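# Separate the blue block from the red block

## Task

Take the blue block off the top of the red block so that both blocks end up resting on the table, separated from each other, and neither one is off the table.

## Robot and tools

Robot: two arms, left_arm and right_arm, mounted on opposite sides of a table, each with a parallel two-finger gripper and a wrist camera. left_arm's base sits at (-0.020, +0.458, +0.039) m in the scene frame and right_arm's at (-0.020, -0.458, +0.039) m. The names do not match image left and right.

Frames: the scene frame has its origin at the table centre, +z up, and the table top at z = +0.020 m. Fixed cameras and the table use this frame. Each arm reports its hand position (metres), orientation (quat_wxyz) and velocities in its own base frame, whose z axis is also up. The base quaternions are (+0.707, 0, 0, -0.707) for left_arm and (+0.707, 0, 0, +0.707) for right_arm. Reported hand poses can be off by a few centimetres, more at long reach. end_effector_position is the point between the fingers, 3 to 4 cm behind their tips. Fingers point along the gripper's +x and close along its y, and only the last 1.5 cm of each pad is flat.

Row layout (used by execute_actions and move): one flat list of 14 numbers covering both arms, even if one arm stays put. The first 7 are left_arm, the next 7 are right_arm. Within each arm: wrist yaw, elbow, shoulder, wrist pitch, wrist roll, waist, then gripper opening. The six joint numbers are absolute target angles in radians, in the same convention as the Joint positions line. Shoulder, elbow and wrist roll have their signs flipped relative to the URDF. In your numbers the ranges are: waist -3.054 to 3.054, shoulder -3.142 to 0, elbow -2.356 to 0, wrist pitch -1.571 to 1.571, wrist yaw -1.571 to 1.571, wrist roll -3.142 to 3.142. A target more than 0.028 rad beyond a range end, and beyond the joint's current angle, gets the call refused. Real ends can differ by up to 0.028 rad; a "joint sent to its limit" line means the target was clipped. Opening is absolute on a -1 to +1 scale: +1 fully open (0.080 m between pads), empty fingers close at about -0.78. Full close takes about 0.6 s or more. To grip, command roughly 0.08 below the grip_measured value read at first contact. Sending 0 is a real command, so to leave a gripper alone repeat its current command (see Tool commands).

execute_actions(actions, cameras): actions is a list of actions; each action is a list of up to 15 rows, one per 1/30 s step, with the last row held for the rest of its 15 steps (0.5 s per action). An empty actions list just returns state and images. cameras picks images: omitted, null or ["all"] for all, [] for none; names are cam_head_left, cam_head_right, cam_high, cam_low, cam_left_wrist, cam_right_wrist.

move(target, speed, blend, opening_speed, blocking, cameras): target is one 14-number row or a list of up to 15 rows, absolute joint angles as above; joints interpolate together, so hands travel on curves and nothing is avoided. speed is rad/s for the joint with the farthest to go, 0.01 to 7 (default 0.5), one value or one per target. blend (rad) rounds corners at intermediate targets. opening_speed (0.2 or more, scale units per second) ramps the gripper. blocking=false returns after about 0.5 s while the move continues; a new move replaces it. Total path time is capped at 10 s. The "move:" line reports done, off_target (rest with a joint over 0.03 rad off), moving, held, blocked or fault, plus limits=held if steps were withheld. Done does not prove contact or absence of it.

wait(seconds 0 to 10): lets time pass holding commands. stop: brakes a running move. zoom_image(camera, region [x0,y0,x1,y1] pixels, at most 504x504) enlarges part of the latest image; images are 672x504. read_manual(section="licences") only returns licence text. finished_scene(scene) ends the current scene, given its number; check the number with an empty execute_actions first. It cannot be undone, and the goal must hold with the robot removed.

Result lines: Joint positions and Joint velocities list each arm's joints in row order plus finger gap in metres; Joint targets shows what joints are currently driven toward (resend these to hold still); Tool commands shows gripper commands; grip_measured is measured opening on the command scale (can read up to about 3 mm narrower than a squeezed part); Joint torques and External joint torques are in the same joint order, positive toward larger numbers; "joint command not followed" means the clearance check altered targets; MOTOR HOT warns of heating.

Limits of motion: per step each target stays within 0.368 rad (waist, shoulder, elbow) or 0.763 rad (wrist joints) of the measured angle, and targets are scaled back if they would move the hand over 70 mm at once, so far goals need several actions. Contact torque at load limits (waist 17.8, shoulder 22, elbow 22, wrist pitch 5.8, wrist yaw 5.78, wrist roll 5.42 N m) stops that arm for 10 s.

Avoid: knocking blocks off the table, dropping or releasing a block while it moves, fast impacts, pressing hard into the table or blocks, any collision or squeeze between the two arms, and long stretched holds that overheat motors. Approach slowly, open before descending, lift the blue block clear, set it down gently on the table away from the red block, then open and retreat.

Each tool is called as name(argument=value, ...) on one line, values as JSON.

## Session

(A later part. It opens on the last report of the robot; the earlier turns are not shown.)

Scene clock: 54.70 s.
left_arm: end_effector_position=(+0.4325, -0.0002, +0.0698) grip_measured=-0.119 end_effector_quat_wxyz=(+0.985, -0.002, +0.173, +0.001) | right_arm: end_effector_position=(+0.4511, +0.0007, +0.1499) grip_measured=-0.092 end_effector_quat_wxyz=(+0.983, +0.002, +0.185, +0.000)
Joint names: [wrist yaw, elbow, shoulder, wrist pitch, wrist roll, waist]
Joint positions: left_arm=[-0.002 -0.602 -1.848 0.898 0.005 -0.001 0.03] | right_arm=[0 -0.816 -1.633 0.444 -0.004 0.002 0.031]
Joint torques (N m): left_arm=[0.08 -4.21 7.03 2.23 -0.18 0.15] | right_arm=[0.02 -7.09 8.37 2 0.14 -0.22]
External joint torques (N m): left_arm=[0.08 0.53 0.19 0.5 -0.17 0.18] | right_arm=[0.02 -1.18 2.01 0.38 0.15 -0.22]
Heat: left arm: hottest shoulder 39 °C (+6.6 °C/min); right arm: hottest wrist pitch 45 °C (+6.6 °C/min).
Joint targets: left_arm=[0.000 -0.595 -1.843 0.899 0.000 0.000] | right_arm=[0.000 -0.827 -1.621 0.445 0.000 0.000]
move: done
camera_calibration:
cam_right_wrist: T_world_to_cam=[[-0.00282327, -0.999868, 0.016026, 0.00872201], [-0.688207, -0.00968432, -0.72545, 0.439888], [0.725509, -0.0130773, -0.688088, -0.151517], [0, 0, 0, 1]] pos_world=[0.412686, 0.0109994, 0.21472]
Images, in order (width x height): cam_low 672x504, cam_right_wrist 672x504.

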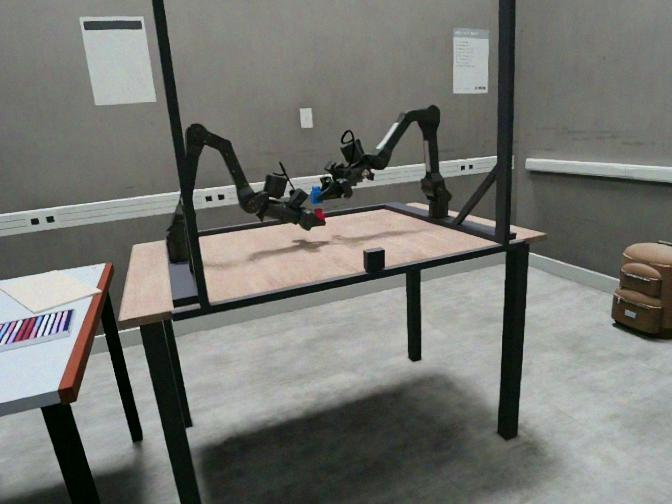

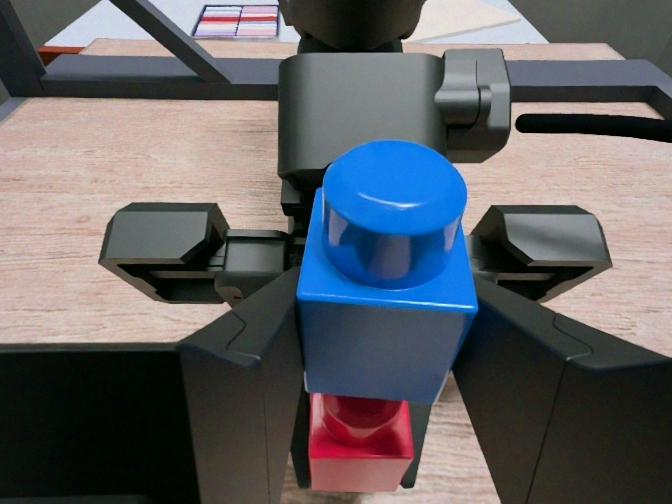

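move(target=[0,-0.286,-1.962,1.327,0,0,-0.3,0,-0.286,-1.909,1.274,0,0,-0.3], speed=0.6)

Scene clock: 60.10 s.
left_arm: end_effector_position=(+0.3625, -0.0001, +0.0278) grip_measured=-0.119 end_effector_quat_wxyz=(+0.986, -0.002, +0.166, +0.001) | right_arm: end_effector_position=(+0.3604, +0.0005, +0.0308) grip_measured=-0.092 end_effector_quat_wxyz=(+0.985, +0.002, +0.173, +0.000)
Joint names: [wrist yaw, elbow, shoulder, wrist pitch, wrist roll, waist]
Joint positions: left_arm=[-0.002 -0.293 -1.951 1.323 0.005 -0.001 0.03] | right_arm=[0 -0.289 -1.906 1.269 -0.004 0.002 0.031]
Joint torques (N m): left_arm=[0.07 -2.11 3.6 2.44 -0.19 0.09] | right_arm=[0.02 -2.3 5 2.37 0.16 -0.13]
External joint torques (N m): left_arm=[0.07 0.58 -1.93 0.71 -0.19 0.07] | right_arm=[0.02 0.32 0 0.77 0.16 -0.13]
Heat: left arm: hottest wrist pitch 40 °C (+6.1 °C/min); right arm: hottest wrist pitch 45 °C (+6.1 °C/min).
Joint targets: left_arm=[0.000 -0.286 -1.962 1.327 0.000 0.000] | right_arm=[0.000 -0.286 -1.909 1.274 0.000 0.000]
move: done
camera_calibration:
cam_left_wrist: T_world_to_cam=[[-0.014446, -0.999655, -0.0219371, 0.0160429], [-0.654904, 0.026038, -0.755264, 0.28556], [0.755574, 0.00345618, -0.655054, -0.176642], [0, 0, 0, 1]] pos_world=[0.320712, 0.00921248, 0.100315]
cam_right_wrist: T_world_to_cam=[[-0.00314054, -0.999869, 0.0158849, 0.0103], [-0.670296, -0.00968327, -0.742031, 0.285173], [0.742087, -0.012978, -0.670178, -0.174179], [0, 0, 0, 1]] pos_world=[0.320439, 0.0107996, 0.0947126]

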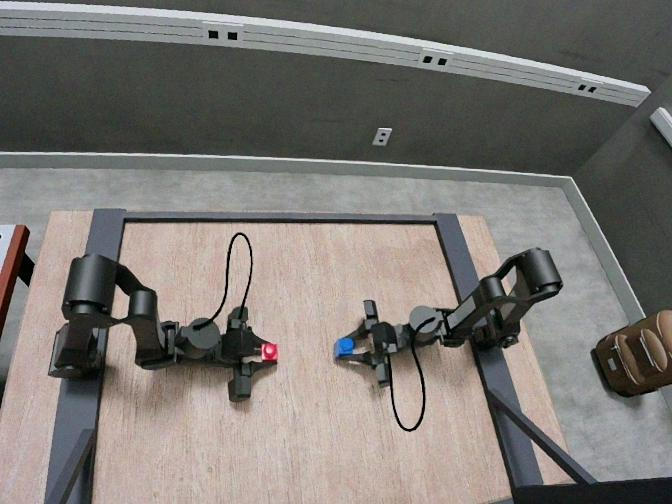

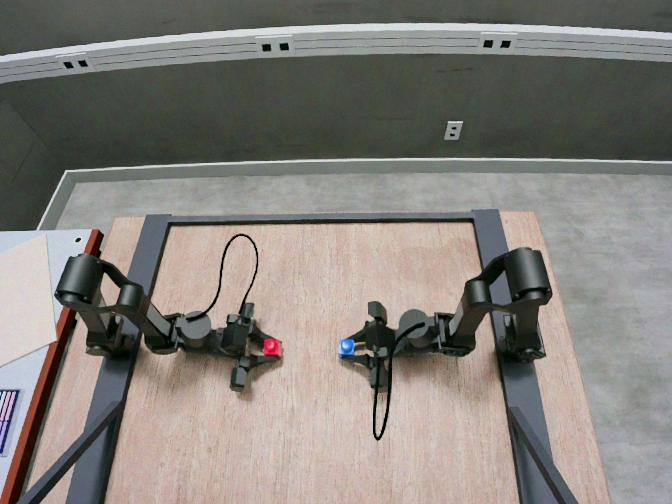

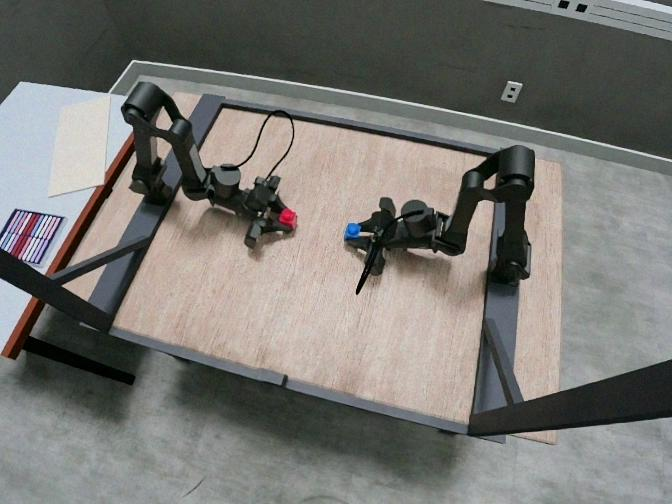

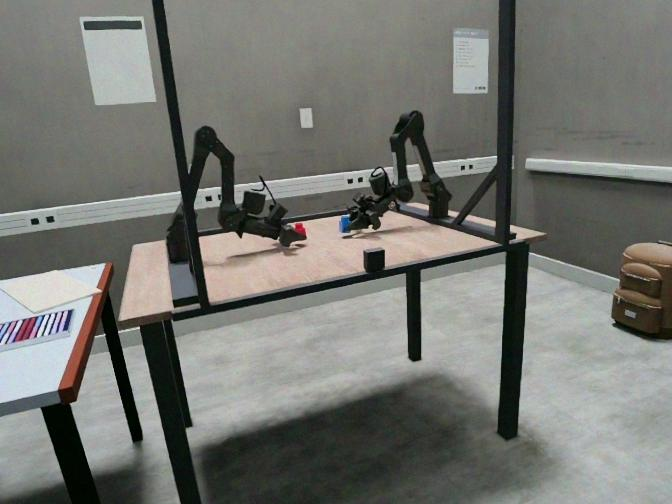

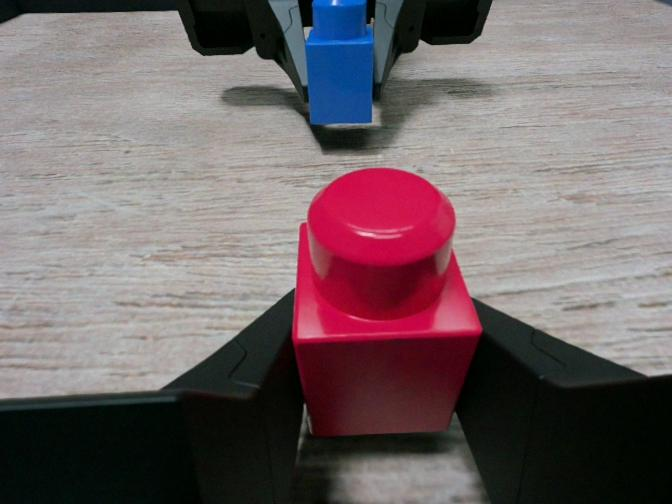

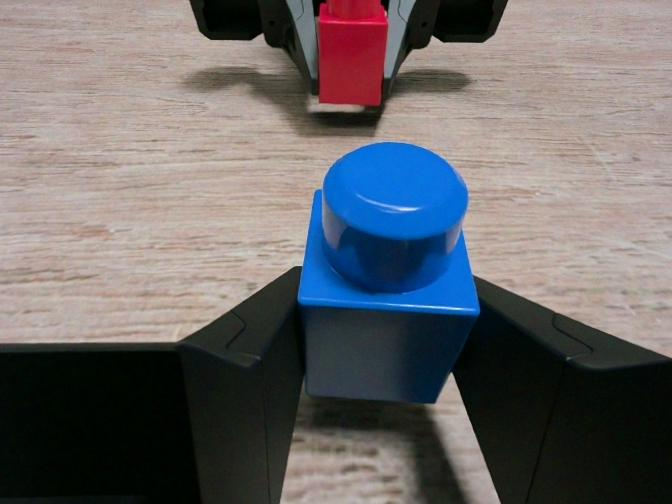

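move(target=[0,-0.286,-2.037,1.402,0,0,-0.3,0,-0.286,-1.974,1.339,0,0,-0.3], speed=0.15, cameras=["cam_left_wrist","cam_right_wrist"])

zoom_image(camera="cam_right_wrist", region=[230, 0, 470, 180])

zoom_image(camera="cam_left_wrist", region=[230, 0, 470, 180])

Scene clock: 62.77 s.
left_arm: end_effector_position=(+0.3615, -0.0001, +0.0174) grip_measured=-0.119 end_effector_quat_wxyz=(+0.986, -0.002, +0.167, +0.001) | right_arm: end_effector_position=(+0.3600, +0.0005, +0.0220) grip_measured=-0.092 end_effector_quat_wxyz=(+0.985, +0.002, +0.174, +0.000)
Joint names: [wrist yaw, elbow, shoulder, wrist pitch, wrist roll, waist]
Joint positions: left_arm=[-0.002 -0.292 -2.025 1.398 0.005 -0.001 0.03] | right_arm=[0 -0.288 -1.97 1.334 -0.004 0.002 0.031]
Joint torques (N m): left_arm=[0.09 -2.03 3.78 2.44 -0.14 0.19] | right_arm=[0.03 -1.89 5.08 2.36 0.15 -0.12]
External joint torques (N m): left_arm=[0.09 0.22 -1.88 0.7 -0.14 0.19] | right_arm=[0.04 0.43 -0.03 0.74 0.15 -0.17]
Heat: left arm: hottest wrist pitch 40 °C (+6.0 °C/min); right arm: hottest wrist pitch 45 °C (+6.0 °C/min).
Joint targets: left_arm=[0.000 -0.286 -2.037 1.402 0.000 0.000] | right_arm=[0.000 -0.286 -1.974 1.339 0.000 0.000]
move: done
camera_calibration:
cam_left_wrist: T_world_to_cam=[[-0.0144709, -0.999655, -0.0219203, 0.0158068], [-0.655756, 0.0260378, -0.754524, 0.277257], [0.754834, 0.00345569, -0.655907, -0.182386], [0, 0, 0, 1]] pos_world=[0.319713, 0.00921249, 0.0899156]
cam_right_wrist: T_world_to_cam=[[-0.00313518, -0.999869, 0.0158852, 0.0104368], [-0.670611, -0.00968158, -0.741746, 0.278451], [0.741803, -0.0129783, -0.670492, -0.179661], [0, 0, 0, 1]] pos_world=[0.320038, 0.0107996, 0.0859127]
Images, in order (width x height): cam_left_wrist 672x504, cam_right_wrist 672x504.

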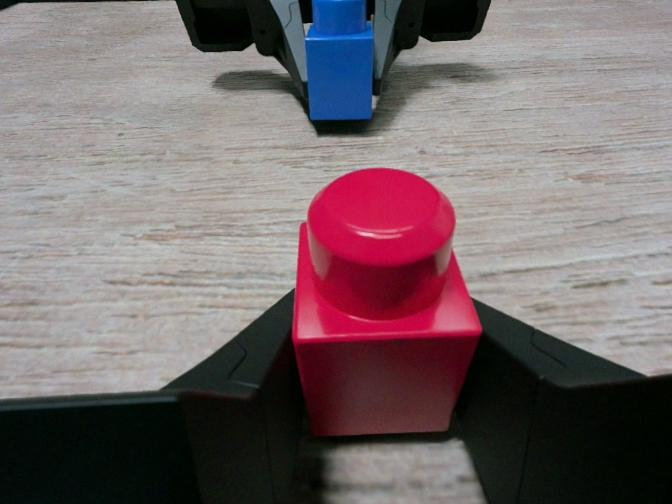

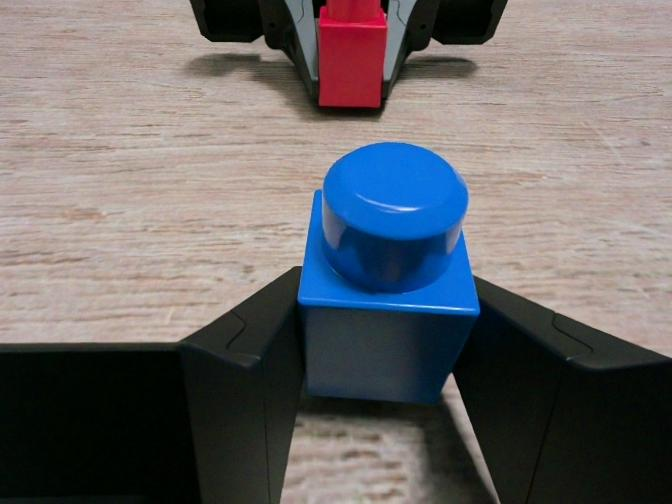

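Scaled by 2.100.

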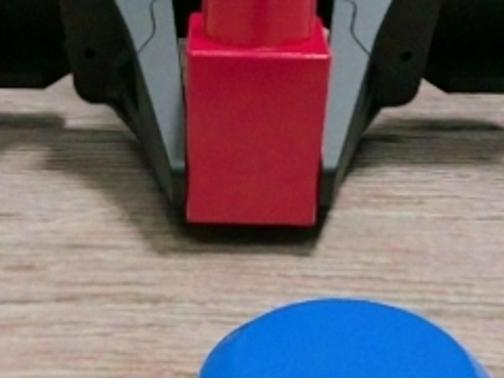

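Scaled by 2.100.

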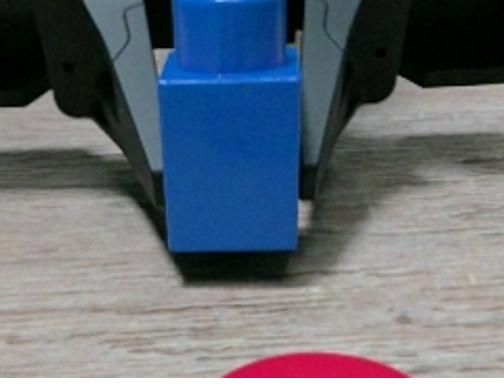

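move(target=[0,-0.286,-2.057,1.422,0,0,-0.3,0,-0.286,-2.014,1.379,0,0,-0.3], speed=0.1, cameras=["cam_left_wrist","cam_right_wrist"])

zoom_image(camera="cam_right_wrist", region=[230, 0, 470, 180])

zoom_image(camera="cam_left_wrist", region=[230, 0, 470, 180])

Scene clock: 64.57 s.
left_arm: end_effector_position=(+0.3612, -0.0001, +0.0147) grip_measured=-0.119 end_effector_quat_wxyz=(+0.986, -0.002, +0.167, +0.001) | right_arm: end_effector_position=(+0.3597, +0.0005, +0.0166) grip_measured=-0.092 end_effector_quat_wxyz=(+0.985, +0.002, +0.174, +0.000)
Joint names: [wrist yaw, elbow, shoulder, wrist pitch, wrist roll, waist]
Joint positions: left_arm=[-0.002 -0.292 -2.045 1.418 0.005 -0.001 0.03] | right_arm=[0 -0.288 -2.01 1.374 -0.004 0.002 0.031]
Joint torques (N m): left_arm=[0.07 -1.8 3.86 2.44 -0.15 0.09] | right_arm=[0.01 -1.76 5.09 2.4 0.15 -0.07]
External joint torques (N m): left_arm=[0.07 0.35 -1.84 0.7 -0.15 0.09] | right_arm=[0.01 0.34 -0.05 0.79 0.15 -0.04]
Heat: left arm: hottest wrist pitch 40 °C (+6.0 °C/min); right arm: hottest wrist pitch 45 °C (+6.0 °C/min).
Joint targets: left_arm=[0.000 -0.286 -2.057 1.422 0.000 0.000] | right_arm=[0.000 -0.286 -2.014 1.379 0.000 0.000]
move: done
camera_calibration:
cam_left_wrist: T_world_to_cam=[[-0.0144626, -0.999655, -0.0219255, 0.0157433], [-0.655493, 0.0260374, -0.754752, 0.275035], [0.755062, 0.00345632, -0.655644, -0.183961], [0, 0, 0, 1]] pos_world=[0.319413, 0.00921248, 0.0873154]
cam_right_wrist: T_world_to_cam=[[-0.00313518, -0.999869, 0.0158852, 0.0105213], [-0.670611, -0.00968158, -0.741746, 0.274177], [0.741803, -0.0129783, -0.670492, -0.182985], [0, 0, 0, 1]] pos_world=[0.319638, 0.0107996, 0.0805127]
Images, in order (width x height): cam_left_wrist 672x504, cam_right_wrist 672x504.

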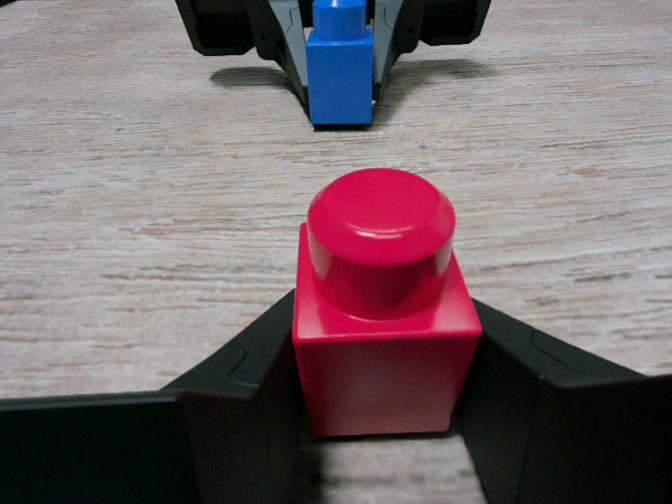

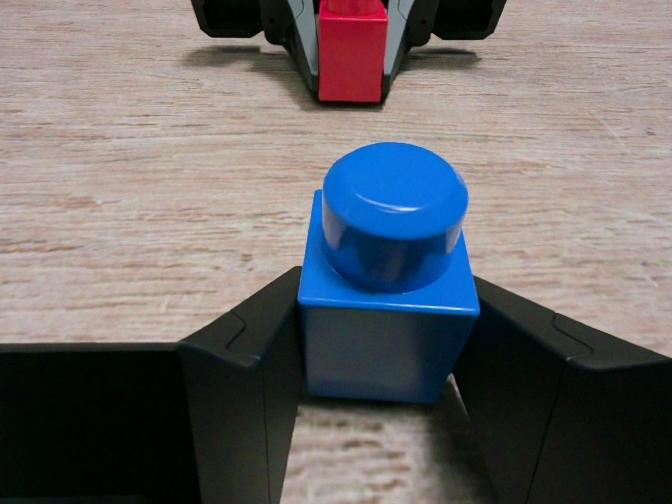

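Scaled by 2.100.

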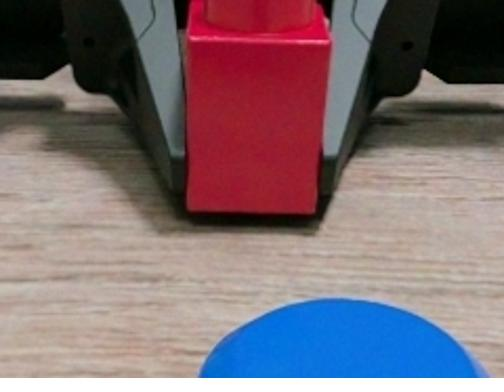

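Scaled by 2.100.

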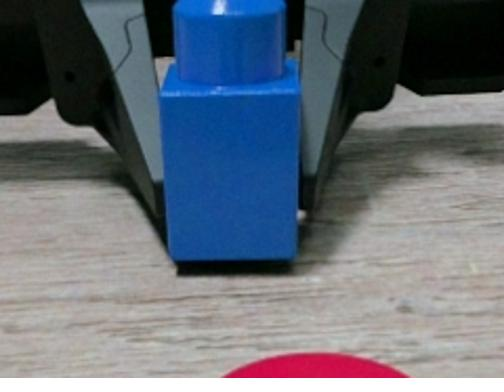

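move(target=[0,-0.286,-2.075,1.437,0,0,-0.3,0,-0.286,-2.038,1.4,0,0,-0.3], speed=0.05, cameras=["cam_left_wrist","cam_right_wrist"])

zoom_image(camera="cam_right_wrist", region=[230, 0, 470, 180])

zoom_image(camera="cam_left_wrist", region=[230, 0, 470, 180])

Scene clock: 67.27 s.
left_arm: end_effector_position=(+0.3605, -0.0001, +0.0116) grip_measured=-0.119 end_effector_quat_wxyz=(+0.986, -0.002, +0.168, +0.001) | right_arm: end_effector_position=(+0.3592, +0.0005, +0.0131) grip_measured=-0.092 end_effector_quat_wxyz=(+0.985, +0.002, +0.174, +0.000)
Joint names: [wrist yaw, elbow, shoulder, wrist pitch, wrist roll, waist]
Joint positions: left_arm=[-0.002 -0.292 -2.063 1.433 0.005 -0.001 0.03] | right_arm=[0 -0.288 -2.033 1.395 -0.004 0.002 0.031]
Joint torques (N m): left_arm=[0.04 -1.72 3.93 2.45 -0.22 0.2] | right_arm=[0.01 -1.54 5.01 2.32 0.17 -0.04]
External joint torques (N m): left_arm=[0.04 0.32 -1.75 0.73 -0.21 0.17] | right_arm=[0.01 0.49 -0.24 0.69 0.18 -0.05]
Heat: left arm: hottest wrist pitch 40 °C (+6.1 °C/min); right arm: hottest wrist pitch 45 °C (+6.1 °C/min).
Joint targets: left_arm=[0.000 -0.286 -2.075 1.437 0.000 0.000] | right_arm=[0.000 -0.286 -2.038 1.400 0.000 0.000]
move: done
camera_calibration:
cam_left_wrist: T_world_to_cam=[[-0.0145372, -0.999655, -0.0218757, 0.0156914], [-0.658053, 0.0260371, -0.752521, 0.273141], [0.752831, 0.00345583, -0.658204, -0.184699], [0, 0, 0, 1]] pos_world=[0.319016, 0.00921249, 0.0843177]
cam_right_wrist: T_world_to_cam=[[-0.00311017, -0.999869, 0.0158908, 0.0105659], [-0.671713, -0.00968325, -0.740748, 0.271727], [0.740805, -0.0129779, -0.671595, -0.184636], [0, 0, 0, 1]] pos_world=[0.319335, 0.0107996, 0.0771131]
Images, in order (width x height): cam_left_wrist 672x504, cam_right_wrist 672x504.

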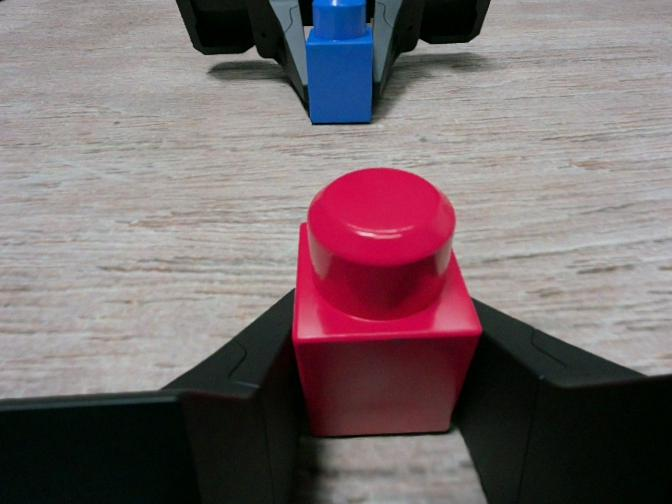

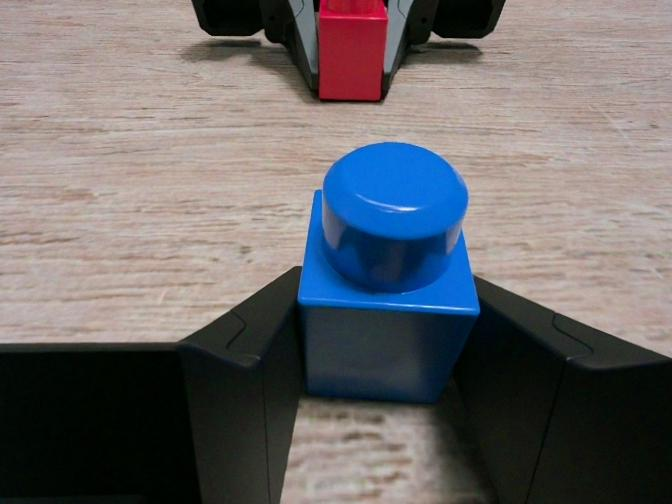

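Scaled by 2.100.

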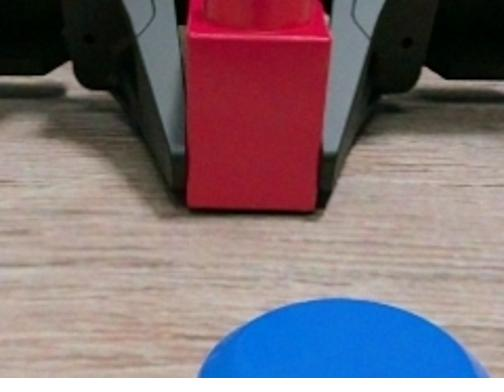

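Scaled by 2.100.

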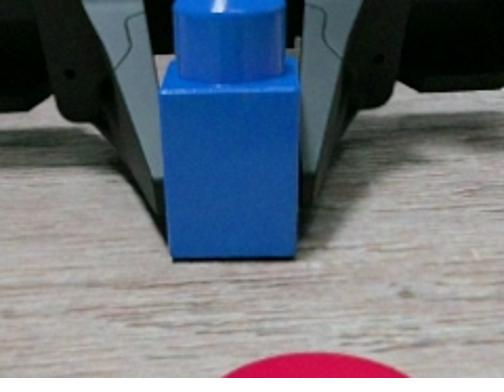

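move(target=[[0,-0.286,-2.075,1.437,0,0,1,0,-0.286,-2.038,1.4,0,0,1],[0,-0.202,-1.164,0.613,0,0,1,0,-0.202,-1.164,0.613,0,0,1]], opening_speed=1.2)

Scene clock: 71.90 s.
left_arm: end_effector_position=(+0.3129, -0.0001, +0.1068) grip_measured=+0.986 end_effector_quat_wxyz=(+0.985, -0.002, +0.172, +0.001) | right_arm: end_effector_position=(+0.3107, +0.0005, +0.1035) grip_measured=+1.000 end_effector_quat_wxyz=(+0.984, +0.002, +0.176, +0.000)
Joint names: [wrist yaw, elbow, shoulder, wrist pitch, wrist roll, waist]
Joint positions: left_arm=[-0.002 -0.214 -1.174 0.614 0.005 -0.001 0.079] | right_arm=[0 -0.205 -1.172 0.613 -0.004 0.002 0.08]
Joint torques (N m): left_arm=[0.09 -4.8 3.53 2.08 -0.17 0.07] | right_arm=[0 -4.98 3.78 1.97 0.17 -0.22]
External joint torques (N m): left_arm=[0.09 1.08 0.64 0.36 -0.17 0.08] | right_arm=[0.01 0.48 1.09 0.34 0.17 -0.24]
Heat: left arm: hottest wrist pitch 40 °C (+5.0 °C/min); right arm: hottest wrist pitch 45 °C (+5.0 °C/min).
Joint targets: left_arm=[0.000 -0.202 -1.164 0.613 0.000 0.000] | right_arm=[0.000 -0.202 -1.164 0.613 0.000 0.000]
move: done
camera_calibration:
cam_left_wrist: T_world_to_cam=[[-0.0146947, -0.999655, -0.02177, 0.0172198], [-0.663473, 0.0260369, -0.747747, 0.314633], [0.748056, 0.00345588, -0.663627, -0.0841113], [0, 0, 0, 1]] pos_world=[0.271924, 0.00931249, 0.179823]
cam_right_wrist: T_world_to_cam=[[-0.00304929, -0.999869, 0.0159023, 0.00895913], [-0.674539, -0.00968313, -0.738176, 0.306651], [0.738233, -0.0129777, -0.674421, -0.0868982], [0, 0, 0, 1]] pos_world=[0.271027, 0.0107996, 0.167614]

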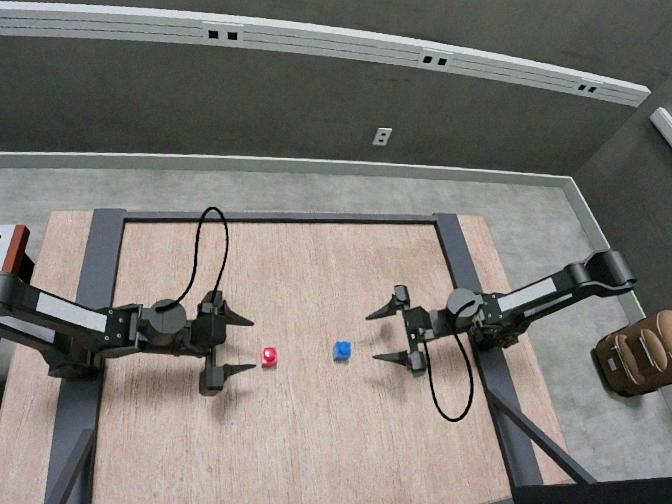

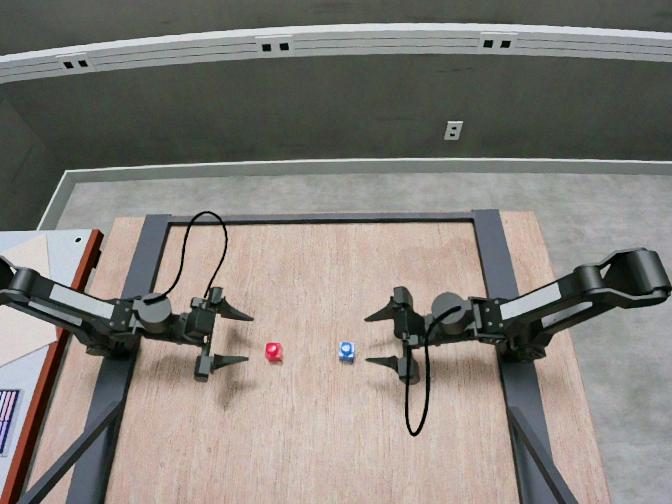

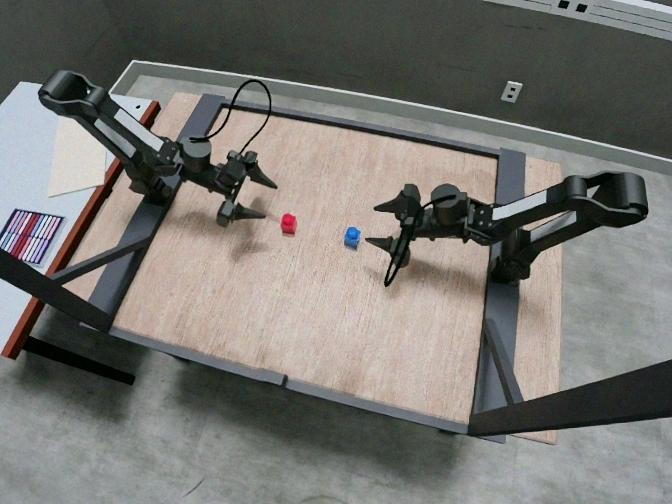

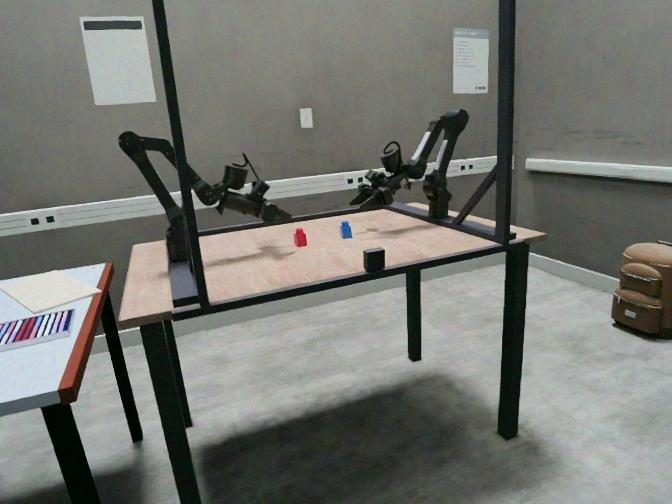

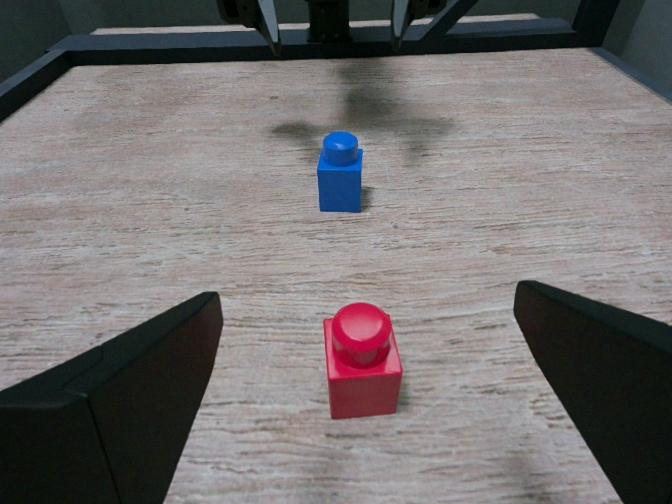

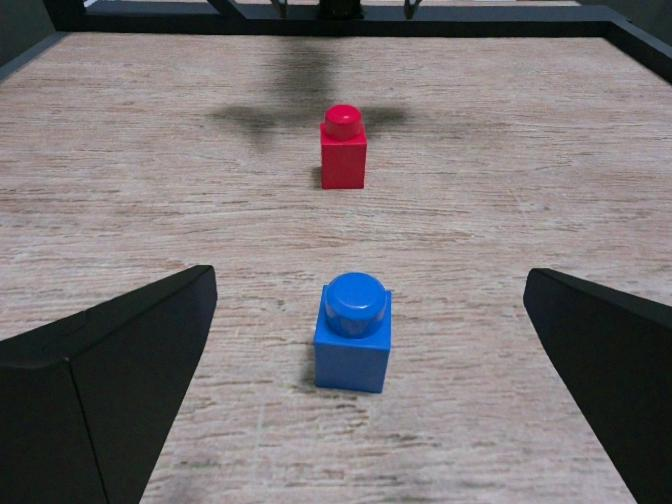

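finished_scene(scene=1)

The scene is finished: the task was done.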